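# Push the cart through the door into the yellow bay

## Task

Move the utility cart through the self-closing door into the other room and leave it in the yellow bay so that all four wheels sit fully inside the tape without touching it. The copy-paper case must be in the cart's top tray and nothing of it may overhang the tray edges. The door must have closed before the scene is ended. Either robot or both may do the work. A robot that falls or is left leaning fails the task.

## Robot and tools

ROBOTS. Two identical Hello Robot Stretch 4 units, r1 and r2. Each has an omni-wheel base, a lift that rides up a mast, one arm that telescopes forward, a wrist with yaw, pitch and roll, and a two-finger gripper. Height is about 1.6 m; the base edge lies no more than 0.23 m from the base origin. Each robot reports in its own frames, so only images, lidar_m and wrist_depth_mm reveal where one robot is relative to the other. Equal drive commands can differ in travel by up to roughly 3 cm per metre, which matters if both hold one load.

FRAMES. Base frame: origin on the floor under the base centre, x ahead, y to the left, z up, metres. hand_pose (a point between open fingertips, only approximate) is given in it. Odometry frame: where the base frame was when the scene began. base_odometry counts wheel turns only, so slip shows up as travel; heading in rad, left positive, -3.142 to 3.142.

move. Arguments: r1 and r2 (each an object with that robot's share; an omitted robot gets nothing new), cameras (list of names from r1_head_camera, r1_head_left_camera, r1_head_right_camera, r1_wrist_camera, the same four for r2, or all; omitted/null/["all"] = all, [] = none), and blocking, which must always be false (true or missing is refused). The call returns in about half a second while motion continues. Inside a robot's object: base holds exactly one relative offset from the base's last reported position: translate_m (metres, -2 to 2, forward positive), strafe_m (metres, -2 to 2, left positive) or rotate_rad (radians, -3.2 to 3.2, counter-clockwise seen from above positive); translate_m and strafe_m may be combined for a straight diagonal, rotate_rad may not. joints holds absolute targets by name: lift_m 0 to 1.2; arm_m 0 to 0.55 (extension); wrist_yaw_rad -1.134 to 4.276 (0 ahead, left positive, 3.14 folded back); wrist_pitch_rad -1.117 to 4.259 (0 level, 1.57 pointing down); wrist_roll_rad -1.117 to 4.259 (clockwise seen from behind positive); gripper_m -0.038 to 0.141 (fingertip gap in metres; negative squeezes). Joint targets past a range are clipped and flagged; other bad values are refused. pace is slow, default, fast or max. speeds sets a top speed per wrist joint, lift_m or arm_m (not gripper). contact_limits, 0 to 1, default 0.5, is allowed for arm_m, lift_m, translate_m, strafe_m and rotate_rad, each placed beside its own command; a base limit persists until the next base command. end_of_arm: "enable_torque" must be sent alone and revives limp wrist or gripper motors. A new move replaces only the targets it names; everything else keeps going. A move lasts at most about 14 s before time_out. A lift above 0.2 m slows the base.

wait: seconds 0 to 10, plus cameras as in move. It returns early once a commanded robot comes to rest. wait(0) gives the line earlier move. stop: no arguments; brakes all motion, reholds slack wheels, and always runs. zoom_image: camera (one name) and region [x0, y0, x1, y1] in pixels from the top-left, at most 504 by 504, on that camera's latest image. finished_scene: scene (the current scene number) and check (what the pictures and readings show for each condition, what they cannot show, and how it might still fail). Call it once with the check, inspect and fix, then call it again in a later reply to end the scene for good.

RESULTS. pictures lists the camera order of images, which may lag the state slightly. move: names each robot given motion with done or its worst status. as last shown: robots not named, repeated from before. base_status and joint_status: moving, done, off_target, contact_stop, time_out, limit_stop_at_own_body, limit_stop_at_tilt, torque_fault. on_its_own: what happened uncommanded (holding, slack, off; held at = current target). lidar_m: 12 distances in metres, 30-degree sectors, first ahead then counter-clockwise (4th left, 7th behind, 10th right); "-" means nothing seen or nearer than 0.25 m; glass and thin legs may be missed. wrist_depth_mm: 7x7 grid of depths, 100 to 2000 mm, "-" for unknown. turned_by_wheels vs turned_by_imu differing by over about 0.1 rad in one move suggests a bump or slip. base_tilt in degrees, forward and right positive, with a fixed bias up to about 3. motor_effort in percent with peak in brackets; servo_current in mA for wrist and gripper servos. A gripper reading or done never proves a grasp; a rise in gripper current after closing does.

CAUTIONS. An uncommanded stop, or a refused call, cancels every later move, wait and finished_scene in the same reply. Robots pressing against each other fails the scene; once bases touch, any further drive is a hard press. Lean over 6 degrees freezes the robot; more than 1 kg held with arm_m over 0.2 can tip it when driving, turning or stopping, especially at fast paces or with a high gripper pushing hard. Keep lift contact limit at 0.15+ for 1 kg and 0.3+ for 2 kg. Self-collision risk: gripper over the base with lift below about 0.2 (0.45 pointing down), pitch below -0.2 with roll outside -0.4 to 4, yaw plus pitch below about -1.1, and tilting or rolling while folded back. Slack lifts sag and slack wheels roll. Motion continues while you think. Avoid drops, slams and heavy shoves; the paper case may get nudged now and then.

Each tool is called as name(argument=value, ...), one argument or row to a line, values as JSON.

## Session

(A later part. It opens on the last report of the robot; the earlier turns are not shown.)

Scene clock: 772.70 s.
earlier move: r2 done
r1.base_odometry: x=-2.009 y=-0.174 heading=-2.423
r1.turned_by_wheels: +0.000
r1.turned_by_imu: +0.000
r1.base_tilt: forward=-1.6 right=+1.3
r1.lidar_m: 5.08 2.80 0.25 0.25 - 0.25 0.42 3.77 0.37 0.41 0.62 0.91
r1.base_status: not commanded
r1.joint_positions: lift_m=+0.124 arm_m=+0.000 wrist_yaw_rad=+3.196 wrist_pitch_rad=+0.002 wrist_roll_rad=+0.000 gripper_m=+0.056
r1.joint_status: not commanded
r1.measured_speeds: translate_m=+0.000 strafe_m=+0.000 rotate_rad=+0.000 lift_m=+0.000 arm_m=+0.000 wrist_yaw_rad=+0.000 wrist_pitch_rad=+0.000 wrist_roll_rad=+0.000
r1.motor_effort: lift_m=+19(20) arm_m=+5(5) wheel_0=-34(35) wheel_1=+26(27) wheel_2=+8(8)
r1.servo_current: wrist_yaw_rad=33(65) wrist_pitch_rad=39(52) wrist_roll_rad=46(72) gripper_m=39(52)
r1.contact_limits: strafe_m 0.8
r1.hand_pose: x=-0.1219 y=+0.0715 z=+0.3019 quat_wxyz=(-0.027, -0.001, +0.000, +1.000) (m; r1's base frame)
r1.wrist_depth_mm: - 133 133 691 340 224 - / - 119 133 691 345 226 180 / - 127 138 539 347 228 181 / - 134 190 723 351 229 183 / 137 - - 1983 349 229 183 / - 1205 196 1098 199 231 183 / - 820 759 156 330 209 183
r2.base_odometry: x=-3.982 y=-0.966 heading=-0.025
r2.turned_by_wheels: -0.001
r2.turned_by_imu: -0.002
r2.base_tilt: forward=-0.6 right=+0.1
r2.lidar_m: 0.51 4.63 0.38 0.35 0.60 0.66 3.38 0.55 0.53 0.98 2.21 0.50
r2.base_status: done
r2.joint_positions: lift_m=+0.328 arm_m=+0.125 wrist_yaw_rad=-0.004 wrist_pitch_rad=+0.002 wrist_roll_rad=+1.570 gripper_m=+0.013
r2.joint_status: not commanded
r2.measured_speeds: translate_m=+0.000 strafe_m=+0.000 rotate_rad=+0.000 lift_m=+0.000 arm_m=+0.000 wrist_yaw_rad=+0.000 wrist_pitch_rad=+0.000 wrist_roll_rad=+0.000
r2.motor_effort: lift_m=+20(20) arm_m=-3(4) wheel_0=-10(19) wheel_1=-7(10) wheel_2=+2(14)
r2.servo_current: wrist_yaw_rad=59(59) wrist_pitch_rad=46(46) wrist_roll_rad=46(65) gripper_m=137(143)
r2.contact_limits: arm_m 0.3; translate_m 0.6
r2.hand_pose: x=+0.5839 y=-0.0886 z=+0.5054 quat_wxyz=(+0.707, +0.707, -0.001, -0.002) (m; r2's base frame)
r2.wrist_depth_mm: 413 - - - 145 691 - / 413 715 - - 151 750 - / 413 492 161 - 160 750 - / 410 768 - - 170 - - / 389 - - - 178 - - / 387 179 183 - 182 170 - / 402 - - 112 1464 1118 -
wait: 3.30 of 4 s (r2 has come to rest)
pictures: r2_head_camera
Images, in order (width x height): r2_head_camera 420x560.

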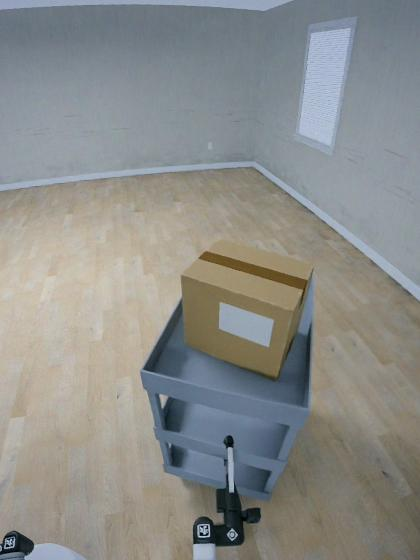

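move(
  r2={"base": {"translate_m": -0.35, "strafe_m": 0.055}, "pace": "slow", "contact_limits": {"translate_m": 0.6}},
  blocking=false,
  cameras=[],
)

wait(
  seconds=5,
  cameras=["r2_head_camera", "r2_head_right_camera"],
)

Scene clock: 786.20 s.
move: r2 moving
r1.base_odometry: x=-2.009 y=-0.174 heading=-2.423
r1.turned_by_wheels: +0.000
r1.turned_by_imu: +0.000
r1.base_tilt: forward=-1.6 right=+1.3
r1.lidar_m: 5.08 2.82 0.25 0.27 - 0.25 0.43 0.58 0.36 0.41 0.60 0.94
r1.base_status: not commanded
r1.joint_positions: lift_m=+0.124 arm_m=+0.000 wrist_yaw_rad=+3.196 wrist_pitch_rad=+0.002 wrist_roll_rad=+0.000 gripper_m=+0.056
r1.joint_status: not commanded
r1.measured_speeds: translate_m=+0.000 strafe_m=+0.000 rotate_rad=+0.000 lift_m=+0.000 arm_m=+0.000 wrist_yaw_rad=+0.000 wrist_pitch_rad=+0.000 wrist_roll_rad=+0.000
r1.motor_effort: lift_m=+19(19) arm_m=+4(5) wheel_0=-34(34) wheel_1=+27(27) wheel_2=+8(8)
r1.servo_current: wrist_yaw_rad=46(59) wrist_pitch_rad=33(46) wrist_roll_rad=52(65) gripper_m=46(46)
r1.contact_limits: strafe_m 0.8
r1.hand_pose: x=-0.1219 y=+0.0715 z=+0.3019 quat_wxyz=(-0.027, -0.001, +0.000, +1.000) (m; r1's base frame)
r1.wrist_depth_mm: - 133 133 691 340 224 - / - 119 133 699 343 227 180 / - 127 138 539 345 228 181 / - 134 190 723 349 229 183 / 138 - - 1983 351 230 183 / - 1229 196 1098 198 231 183 / - 809 759 156 330 209 183
r2.base_odometry: x=-3.994 y=-0.964 heading=-0.027
r2.turned_by_wheels: -0.001
r2.turned_by_imu: -0.001
r2.base_tilt: forward=-0.7 right=+0.1
r2.lidar_m: 0.52 4.60 0.37 0.34 0.59 0.66 3.34 0.54 0.51 0.97 2.21 0.51
r2.base_status: translate_m moving; strafe_m moving
r2.joint_positions: lift_m=+0.328 arm_m=+0.125 wrist_yaw_rad=-0.004 wrist_pitch_rad=+0.002 wrist_roll_rad=+1.570 gripper_m=+0.013
r2.joint_status: not commanded
r2.measured_speeds: translate_m=-0.049 strafe_m=+0.008 rotate_rad=+0.001 lift_m=+0.000 arm_m=+0.000 wrist_yaw_rad=+0.000 wrist_pitch_rad=+0.000 wrist_roll_rad=+0.000
r2.motor_effort: lift_m=+20(20) arm_m=-4(4) wheel_0=-14(16) wheel_1=-5(9) wheel_2=+7(8)
r2.servo_current: wrist_yaw_rad=52(59) wrist_pitch_rad=39(46) wrist_roll_rad=46(59) gripper_m=137(143)
r2.contact_limits: arm_m 0.3; translate_m 0.6
r2.hand_pose: x=+0.5839 y=-0.0886 z=+0.5054 quat_wxyz=(+0.707, +0.707, -0.001, -0.002) (m; r2's base frame)
r2.wrist_depth_mm: 410 - - - 145 691 - / 413 723 - - 152 750 - / 413 492 161 - 161 759 - / 413 778 - - 170 - - / 389 - - - 178 - - / 384 179 181 - 182 170 - / 399 - - 112 1430 1118 -
pictures: none
No camera images: "cameras" was empty.

Scene clock: 790.50 s.
earlier move: r2 done
r1.base_odometry: x=-2.009 y=-0.174 heading=-2.423
r1.turned_by_wheels: +0.000
r1.turned_by_imu: +0.000
r1.base_tilt: forward=-1.6 right=+1.3
r1.lidar_m: 5.09 2.84 0.25 0.28 - 0.25 0.41 0.47 0.48 0.37 0.40 3.93
r1.base_status: not commanded
r1.joint_positions: lift_m=+0.124 arm_m=+0.000 wrist_yaw_rad=+3.196 wrist_pitch_rad=+0.002 wrist_roll_rad=+0.000 gripper_m=+0.056
r1.joint_status: not commanded
r1.measured_speeds: translate_m=+0.000 strafe_m=+0.000 rotate_rad=+0.000 lift_m=+0.000 arm_m=+0.000 wrist_yaw_rad=+0.000 wrist_pitch_rad=+0.000 wrist_roll_rad=+0.000
r1.motor_effort: lift_m=+19(20) arm_m=+4(5) wheel_0=-34(35) wheel_1=+26(27) wheel_2=+8(8)
r1.servo_current: wrist_yaw_rad=52(65) wrist_pitch_rad=39(52) wrist_roll_rad=46(65) gripper_m=39(52)
r1.contact_limits: strafe_m 0.8
r1.hand_pose: x=-0.1219 y=+0.0715 z=+0.3019 quat_wxyz=(-0.027, -0.001, +0.000, +1.000) (m; r1's base frame)
r1.wrist_depth_mm: - 133 133 691 340 224 - / - 119 133 691 345 227 180 / - 127 138 544 345 228 181 / - 134 190 715 349 229 183 / 137 820 - 1983 351 230 183 / 544 615 195 1098 199 231 183 / - 564 768 156 330 209 183
r2.base_odometry: x=-4.330 y=-0.902 heading=-0.027
r2.turned_by_wheels: +0.000
r2.turned_by_imu: -0.002
r2.base_tilt: forward=-0.7 right=+0.0
r2.lidar_m: 0.49 0.47 0.44 0.41 0.39 3.06 2.99 3.04 0.45 0.43 2.33 0.50
r2.base_status: done
r2.joint_positions: lift_m=+0.328 arm_m=+0.125 wrist_yaw_rad=-0.004 wrist_pitch_rad=+0.002 wrist_roll_rad=+1.570 gripper_m=+0.013
r2.joint_status: not commanded
r2.measured_speeds: translate_m=+0.000 strafe_m=+0.000 rotate_rad=+0.000 lift_m=+0.000 arm_m=+0.000 wrist_yaw_rad=+0.000 wrist_pitch_rad=+0.000 wrist_roll_rad=+0.000
r2.motor_effort: lift_m=+20(20) arm_m=-3(4) wheel_0=-10(17) wheel_1=-7(9) wheel_2=+1(8)
r2.servo_current: wrist_yaw_rad=46(65) wrist_pitch_rad=39(46) wrist_roll_rad=46(65) gripper_m=143(143)
r2.contact_limits: arm_m 0.3; translate_m 0.6
r2.hand_pose: x=+0.5839 y=-0.0886 z=+0.5054 quat_wxyz=(+0.707, +0.707, -0.001, -0.002) (m; r2's base frame)
r2.wrist_depth_mm: 413 - - - 144 683 - / 410 723 - - 150 741 - / 415 496 - - 159 759 - / 410 778 - - 168 - - / 389 - - - 176 - - / 389 181 182 - 181 170 - / 402 - - 112 1430 1118 -
wait: 4.30 of 5 s (r2 has come to rest)
pictures: r2_head_camera, r2_head_right_camera
Images, in order (width x height): r2_head_camera 420x560, r2_head_right_camera 420x672.

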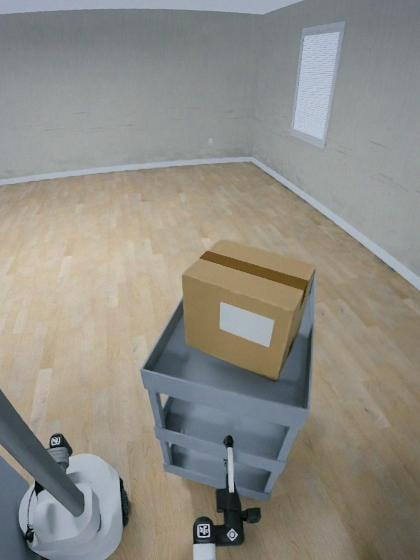

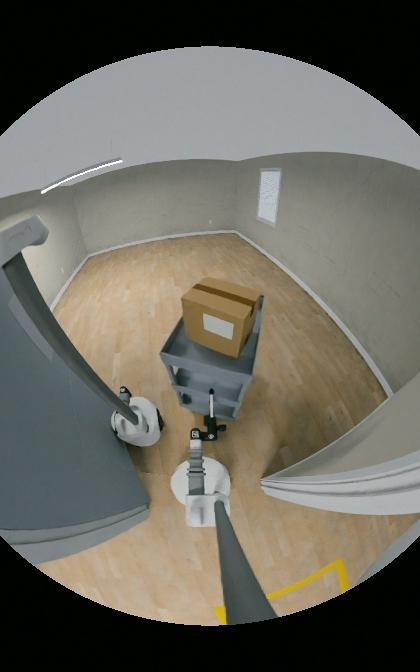

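move(
  r2={"base": {"translate_m": -0.45, "strafe_m": 0.065}, "pace": "slow", "contact_limits": {"translate_m": 0.6}},
  blocking=false,
  cameras=[],
)

wait(
  seconds=3.5,
  cameras=["r2_head_camera"],
)

Scene clock: 820.63 s.
move: r2 moving
r1.base_odometry: x=-2.009 y=-0.174 heading=-2.423
r1.turned_by_wheels: +0.000
r1.turned_by_imu: +0.000
r1.base_tilt: forward=-1.6 right=+1.3
r1.lidar_m: 5.08 2.79 0.25 0.25 - 0.25 0.41 0.48 0.50 0.38 0.41 3.90
r1.base_status: not commanded
r1.joint_positions: lift_m=+0.124 arm_m=+0.000 wrist_yaw_rad=+3.196 wrist_pitch_rad=+0.002 wrist_roll_rad=+0.000 gripper_m=+0.056
r1.joint_status: not commanded
r1.measured_speeds: translate_m=+0.000 strafe_m=+0.000 rotate_rad=+0.000 lift_m=+0.000 arm_m=+0.000 wrist_yaw_rad=+0.000 wrist_pitch_rad=+0.000 wrist_roll_rad=+0.000
r1.motor_effort: lift_m=+19(20) arm_m=+4(5) wheel_0=-34(34) wheel_1=+26(27) wheel_2=+8(8)
r1.servo_current: wrist_yaw_rad=59(72) wrist_pitch_rad=46(46) wrist_roll_rad=46(65) gripper_m=46(46)
r1.contact_limits: strafe_m 0.8
r1.hand_pose: x=-0.1219 y=+0.0715 z=+0.3019 quat_wxyz=(-0.027, -0.001, +0.000, +1.000) (m; r1's base frame)
r1.wrist_depth_mm: - 133 133 691 340 224 - / - 119 133 691 342 226 180 / - 127 138 544 345 229 182 / - 134 190 715 349 229 183 / 138 820 - 1983 353 230 183 / 554 621 197 1098 198 231 184 / - 564 759 156 330 209 183
r2.base_odometry: x=-4.342 y=-0.900 heading=-0.028
r2.turned_by_wheels: -0.001
r2.turned_by_imu: -0.001
r2.base_tilt: forward=-0.7 right=+0.0
r2.lidar_m: 0.50 0.46 0.45 0.41 0.41 3.02 3.02 3.03 0.48 0.40 2.30 0.51
r2.base_status: translate_m moving; strafe_m moving
r2.joint_positions: lift_m=+0.328 arm_m=+0.125 wrist_yaw_rad=-0.004 wrist_pitch_rad=+0.002 wrist_roll_rad=+1.570 gripper_m=+0.013
r2.joint_status: not commanded
r2.measured_speeds: translate_m=-0.049 strafe_m=+0.007 rotate_rad=+0.001 lift_m=+0.000 arm_m=+0.000 wrist_yaw_rad=+0.000 wrist_pitch_rad=+0.000 wrist_roll_rad=+0.000
r2.motor_effort: lift_m=+20(20) arm_m=-3(4) wheel_0=-15(15) wheel_1=-9(9) wheel_2=+7(9)
r2.servo_current: wrist_yaw_rad=52(52) wrist_pitch_rad=39(46) wrist_roll_rad=52(59) gripper_m=137(137)
r2.contact_limits: arm_m 0.3; translate_m 0.6
r2.hand_pose: x=+0.5839 y=-0.0886 z=+0.5054 quat_wxyz=(+0.707, +0.707, -0.001, -0.002) (m; r2's base frame)
r2.wrist_depth_mm: 413 - - - 144 683 - / 413 723 - - 150 741 - / 415 496 - - 159 759 - / 413 778 - - 167 - - / 389 - - - 175 - - / 384 182 182 - 181 171 - / 397 - - 112 1430 1118 -
pictures: none
No camera images: "cameras" was empty.

Scene clock: 824.13 s.
earlier move: r2 moving
r1.base_odometry: x=-2.009 y=-0.174 heading=-2.423
r1.turned_by_wheels: +0.000
r1.turned_by_imu: +0.000
r1.base_tilt: forward=-1.6 right=+1.3
r1.lidar_m: 5.09 2.82 0.25 0.27 - 0.25 0.41 0.61 0.32 0.34 0.53 3.93
r1.base_status: not commanded
r1.joint_positions: lift_m=+0.124 arm_m=+0.000 wrist_yaw_rad=+3.196 wrist_pitch_rad=+0.002 wrist_roll_rad=+0.000 gripper_m=+0.056
r1.joint_status: not commanded
r1.measured_speeds: translate_m=+0.000 strafe_m=+0.000 rotate_rad=+0.000 lift_m=+0.000 arm_m=+0.000 wrist_yaw_rad=+0.000 wrist_pitch_rad=+0.000 wrist_roll_rad=+0.000
r1.motor_effort: lift_m=+19(20) arm_m=+4(5) wheel_0=-33(35) wheel_1=+27(27) wheel_2=+8(8)
r1.servo_current: wrist_yaw_rad=59(72) wrist_pitch_rad=39(52) wrist_roll_rad=46(72) gripper_m=46(46)
r1.contact_limits: strafe_m 0.8
r1.hand_pose: x=-0.1219 y=+0.0715 z=+0.3019 quat_wxyz=(-0.027, -0.001, +0.000, +1.000) (m; r1's base frame)
r1.wrist_depth_mm: - 133 133 691 340 224 - / - 119 133 691 343 226 180 / - 127 138 549 347 228 181 / - 134 190 723 349 229 182 / 137 842 960 1983 351 231 183 / - 831 197 1098 199 231 183 / - 809 768 156 329 209 183
r2.base_odometry: x=-4.676 y=-0.842 heading=-0.028
r2.turned_by_wheels: +0.000
r2.turned_by_imu: -0.002
r2.base_tilt: forward=-0.6 right=+0.1
r2.lidar_m: 0.51 0.69 0.35 0.34 2.25 2.74 2.73 2.70 2.76 2.44 0.51 0.50
r2.base_status: translate_m moving; strafe_m moving
r2.joint_positions: lift_m=+0.328 arm_m=+0.125 wrist_yaw_rad=-0.004 wrist_pitch_rad=+0.002 wrist_roll_rad=+1.570 gripper_m=+0.013
r2.joint_status: not commanded
r2.measured_speeds: translate_m=-0.098 strafe_m=+0.014 rotate_rad=+0.000 lift_m=+0.000 arm_m=+0.000 wrist_yaw_rad=+0.000 wrist_pitch_rad=+0.000 wrist_roll_rad=+0.000
r2.motor_effort: lift_m=+20(20) arm_m=-4(4) wheel_0=-14(16) wheel_1=-7(10) wheel_2=+5(9)
r2.servo_current: wrist_yaw_rad=52(65) wrist_pitch_rad=46(52) wrist_roll_rad=46(65) gripper_m=130(143)
r2.contact_limits: arm_m 0.3; translate_m 0.6
r2.hand_pose: x=+0.5839 y=-0.0886 z=+0.5054 quat_wxyz=(+0.707, +0.707, -0.001, -0.002) (m; r2's base frame)
r2.wrist_depth_mm: 413 525 - - - 683 - / 413 723 - - 148 741 - / 415 492 - - 156 759 - / 410 778 - - 167 - - / 387 699 - - 177 - - / 387 182 182 - 181 170 - / 397 - - 112 1464 1098 -
wait: 3.50 s; no rest
pictures: r2_head_camera
Images, in order (width x height): r2_head_camera 420x560.

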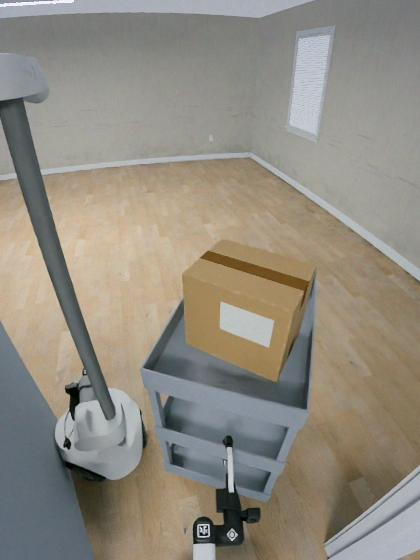

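wait(
  seconds=3,
  cameras=["r2_head_right_camera", "r2_head_left_camera"],
)

Scene clock: 842.17 s.
earlier move: r2 done
r1.base_odometry: x=-2.009 y=-0.174 heading=-2.423
r1.turned_by_wheels: +0.000
r1.turned_by_imu: +0.000
r1.base_tilt: forward=-1.6 right=+1.3
r1.lidar_m: 5.09 2.78 0.25 0.26 - 0.25 0.39 0.37 0.35 0.36 0.55 3.94
r1.base_status: not commanded
r1.joint_positions: lift_m=+0.124 arm_m=+0.000 wrist_yaw_rad=+3.196 wrist_pitch_rad=+0.002 wrist_roll_rad=+0.000 gripper_m=+0.056
r1.joint_status: not commanded
r1.measured_speeds: translate_m=+0.000 strafe_m=+0.000 rotate_rad=+0.000 lift_m=+0.000 arm_m=+0.000 wrist_yaw_rad=+0.000 wrist_pitch_rad=+0.000 wrist_roll_rad=+0.000
r1.motor_effort: lift_m=+19(20) arm_m=+4(5) wheel_0=-34(35) wheel_1=+26(27) wheel_2=+8(8)
r1.servo_current: wrist_yaw_rad=33(72) wrist_pitch_rad=46(52) wrist_roll_rad=52(72) gripper_m=39(46)
r1.contact_limits: strafe_m 0.8
r1.hand_pose: x=-0.1219 y=+0.0715 z=+0.3019 quat_wxyz=(-0.027, -0.001, +0.000, +1.000) (m; r1's base frame)
r1.wrist_depth_mm: - 133 133 691 338 224 - / - 119 133 699 342 227 180 / - 127 138 539 345 229 181 / - 134 190 723 349 229 183 / 138 1756 976 1098 351 230 183 / - 1025 196 1078 199 231 183 / - 809 759 156 329 209 183
r2.base_odometry: x=-4.778 y=-0.825 heading=-0.028
r2.turned_by_wheels: +0.000
r2.turned_by_imu: +0.000
r2.base_tilt: forward=-0.6 right=+0.1
r2.lidar_m: 0.51 0.61 0.32 0.35 2.22 2.67 2.60 2.63 2.82 2.48 0.57 0.49
r2.base_status: done
r2.joint_positions: lift_m=+0.328 arm_m=+0.125 wrist_yaw_rad=-0.004 wrist_pitch_rad=+0.002 wrist_roll_rad=+1.570 gripper_m=+0.013
r2.joint_status: not commanded
r2.measured_speeds: translate_m=+0.000 strafe_m=+0.000 rotate_rad=+0.000 lift_m=+0.000 arm_m=+0.000 wrist_yaw_rad=+0.000 wrist_pitch_rad=+0.000 wrist_roll_rad=+0.000
r2.motor_effort: lift_m=+20(20) arm_m=-4(4) wheel_0=-10(16) wheel_1=-6(10) wheel_2=+3(9)
r2.servo_current: wrist_yaw_rad=59(65) wrist_pitch_rad=39(52) wrist_roll_rad=59(65) gripper_m=137(143)
r2.contact_limits: arm_m 0.3; translate_m 0.6
r2.hand_pose: x=+0.5839 y=-0.0886 z=+0.5054 quat_wxyz=(+0.707, +0.707, -0.001, -0.002) (m; r2's base frame)
r2.wrist_depth_mm: 413 569 - - - 683 - / 413 723 - - 148 750 - / 415 492 - - 156 759 - / 410 778 - - 167 - - / 387 - - - 176 - - / 387 182 182 - 181 170 - / 397 - - 112 1464 1098 -
wait: 0.00 of 3 s (r2 has come to rest)
pictures: r2_head_left_camera, r2_head_right_camera
Images, in order (width x height): r2_head_left_camera 420x672, r2_head_right_camera 420x672.

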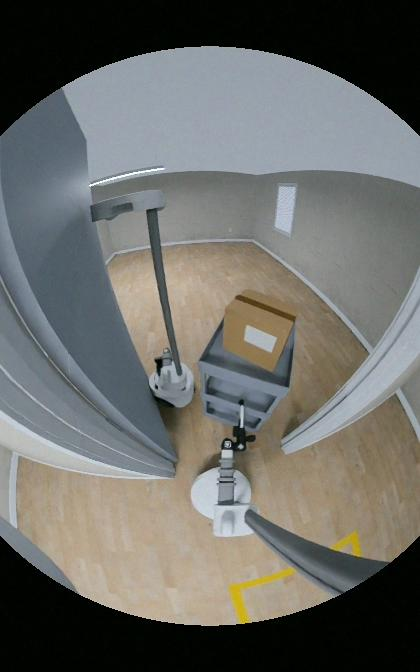

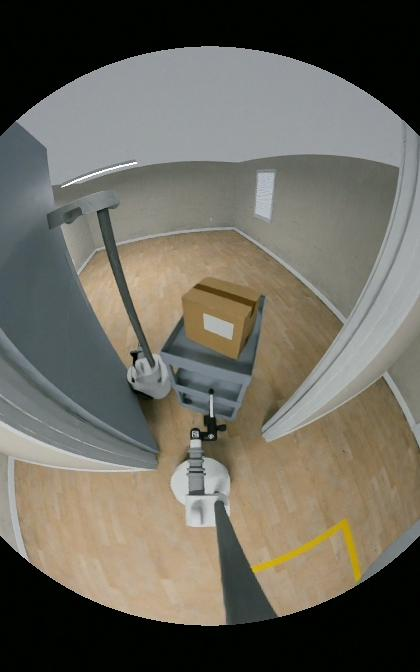

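move(
  r2={"base": {"translate_m": -0.4, "strafe_m": 0.0}, "pace": "slow", "contact_limits": {"translate_m": 0.6}},
  blocking=false,
  cameras=[],
)

wait(
  seconds=6,
  cameras=["r2_head_camera", "r2_head_left_camera"],
)

Scene clock: 934.37 s.
move: r2 moving
r1.base_odometry: x=-2.009 y=-0.174 heading=-2.423
r1.turned_by_wheels: +0.000
r1.turned_by_imu: +0.000
r1.base_tilt: forward=-1.6 right=+1.3
r1.lidar_m: 5.09 2.82 0.25 0.27 - 0.25 0.40 0.36 0.35 0.39 0.58 3.89
r1.base_status: not commanded
r1.joint_positions: lift_m=+0.124 arm_m=+0.000 wrist_yaw_rad=+3.196 wrist_pitch_rad=+0.002 wrist_roll_rad=+0.000 gripper_m=+0.056
r1.joint_status: not commanded
r1.measured_speeds: translate_m=+0.000 strafe_m=+0.000 rotate_rad=+0.000 lift_m=+0.000 arm_m=+0.000 wrist_yaw_rad=+0.000 wrist_pitch_rad=+0.000 wrist_roll_rad=+0.000
r1.motor_effort: lift_m=+19(20) arm_m=+5(5) wheel_0=-34(34) wheel_1=+26(27) wheel_2=+8(8)
r1.servo_current: wrist_yaw_rad=65(65) wrist_pitch_rad=46(46) wrist_roll_rad=39(59) gripper_m=46(46)
r1.contact_limits: strafe_m 0.8
r1.hand_pose: x=-0.1219 y=+0.0715 z=+0.3019 quat_wxyz=(-0.027, -0.001, +0.000, +1.000) (m; r1's base frame)
r1.wrist_depth_mm: - 133 133 691 340 224 - / - 119 133 699 343 227 180 / - 127 138 539 347 228 181 / - 134 190 723 347 229 182 / 137 1756 976 1078 353 229 183 / - 1078 196 1060 199 231 183 / - 809 759 156 329 209 183
r2.base_odometry: x=-4.790 y=-0.824 heading=-0.028
r2.turned_by_wheels: -0.001
r2.turned_by_imu: +0.000
r2.base_tilt: forward=-0.7 right=+0.1
r2.lidar_m: 0.51 0.60 0.34 0.38 2.23 2.63 2.58 2.62 2.79 2.49 0.57 0.50
r2.base_status: translate_m moving; strafe_m moving
r2.joint_positions: lift_m=+0.328 arm_m=+0.125 wrist_yaw_rad=-0.004 wrist_pitch_rad=+0.002 wrist_roll_rad=+1.570 gripper_m=+0.013
r2.joint_status: not commanded
r2.measured_speeds: translate_m=-0.049 strafe_m=+0.000 rotate_rad=+0.003 lift_m=+0.000 arm_m=+0.000 wrist_yaw_rad=+0.000 wrist_pitch_rad=+0.000 wrist_roll_rad=+0.000
r2.motor_effort: lift_m=+20(20) arm_m=-4(4) wheel_0=-12(12) wheel_1=-8(10) wheel_2=+9(10)
r2.servo_current: wrist_yaw_rad=39(52) wrist_pitch_rad=39(46) wrist_roll_rad=46(59) gripper_m=137(137)
r2.contact_limits: arm_m 0.3; translate_m 0.6
r2.hand_pose: x=+0.5839 y=-0.0886 z=+0.5054 quat_wxyz=(+0.707, +0.707, -0.001, -0.002) (m; r2's base frame)
r2.wrist_depth_mm: 413 564 - - - 683 - / 415 715 - - 148 732 - / 413 492 - - 156 759 - / 410 778 - - 167 - - / 392 - - - 177 - - / 387 182 182 - 180 171 - / 397 - - 112 1430 1098 -
pictures: none
No camera images: "cameras" was empty.

Scene clock: 939.13 s.
earlier move: r2 done
r1.base_odometry: x=-2.009 y=-0.174 heading=-2.423
r1.turned_by_wheels: +0.000
r1.turned_by_imu: +0.000
r1.base_tilt: forward=-1.5 right=+1.3
r1.lidar_m: 5.08 2.81 0.25 0.25 - 0.25 0.42 0.47 0.42 2.75 2.86 3.92
r1.base_status: not commanded
r1.joint_positions: lift_m=+0.124 arm_m=+0.000 wrist_yaw_rad=+3.196 wrist_pitch_rad=+0.002 wrist_roll_rad=+0.000 gripper_m=+0.056
r1.joint_status: not commanded
r1.measured_speeds: translate_m=+0.000 strafe_m=+0.000 rotate_rad=+0.000 lift_m=+0.000 arm_m=+0.000 wrist_yaw_rad=+0.000 wrist_pitch_rad=+0.000 wrist_roll_rad=+0.000
r1.motor_effort: lift_m=+19(20) arm_m=+4(5) wheel_0=-34(35) wheel_1=+27(27) wheel_2=+8(8)
r1.servo_current: wrist_yaw_rad=59(78) wrist_pitch_rad=46(52) wrist_roll_rad=52(65) gripper_m=39(52)
r1.contact_limits: strafe_m 0.8
r1.hand_pose: x=-0.1219 y=+0.0715 z=+0.3019 quat_wxyz=(-0.027, -0.001, +0.000, +1.000) (m; r1's base frame)
r1.wrist_depth_mm: - 133 133 691 340 224 - / - 119 133 699 343 227 180 / - 127 138 544 347 229 181 / - 134 189 723 349 230 183 / 137 - 1336 1336 351 229 183 / - - 194 1098 199 232 183 / - 759 750 156 330 210 183
r2.base_odometry: x=-5.177 y=-0.814 heading=-0.027
r2.turned_by_wheels: +0.001
r2.turned_by_imu: +0.004
r2.base_tilt: forward=-0.7 right=+0.1
r2.lidar_m: 0.48 0.56 0.65 1.21 2.12 2.54 2.23 2.24 2.65 2.56 1.04 0.51
r2.base_status: done
r2.joint_positions: lift_m=+0.328 arm_m=+0.125 wrist_yaw_rad=+0.007 wrist_pitch_rad=+0.002 wrist_roll_rad=+1.570 gripper_m=+0.013
r2.joint_status: not commanded
r2.measured_speeds: translate_m=+0.000 strafe_m=+0.000 rotate_rad=+0.000 lift_m=+0.000 arm_m=+0.000 wrist_yaw_rad=+0.000 wrist_pitch_rad=+0.000 wrist_roll_rad=+0.000
r2.motor_effort: lift_m=+20(20) arm_m=-3(4) wheel_0=+0(12) wheel_1=-4(10) wheel_2=+10(15)
r2.servo_current: wrist_yaw_rad=52(65) wrist_pitch_rad=39(52) wrist_roll_rad=39(59) gripper_m=130(143)
r2.contact_limits: arm_m 0.3; translate_m 0.6
r2.hand_pose: x=+0.5849 y=-0.0855 z=+0.5054 quat_wxyz=(+0.707, +0.707, +0.003, +0.002) (m; r2's base frame)
r2.wrist_depth_mm: 413 661 - - - 691 - / 413 723 - - 148 741 - / 413 492 - - 156 759 - / 413 778 - - 167 - - / 389 - - - 175 - - / 387 477 182 - 180 162 - / 382 - - 112 891 854 -
wait: 4.77 of 6 s (r2 has come to rest)
pictures: r2_head_camera, r2_head_left_camera
Images, in order (width x height): r2_head_camera 420x560, r2_head_left_camera 420x672.

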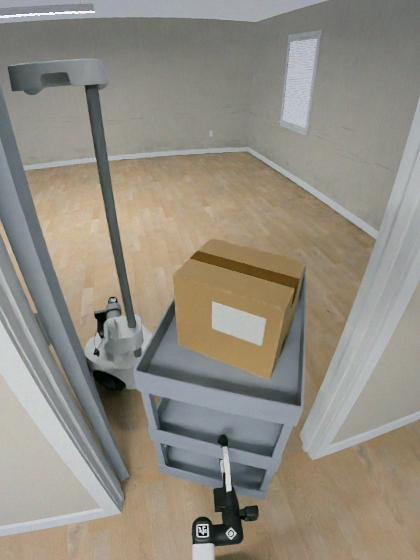

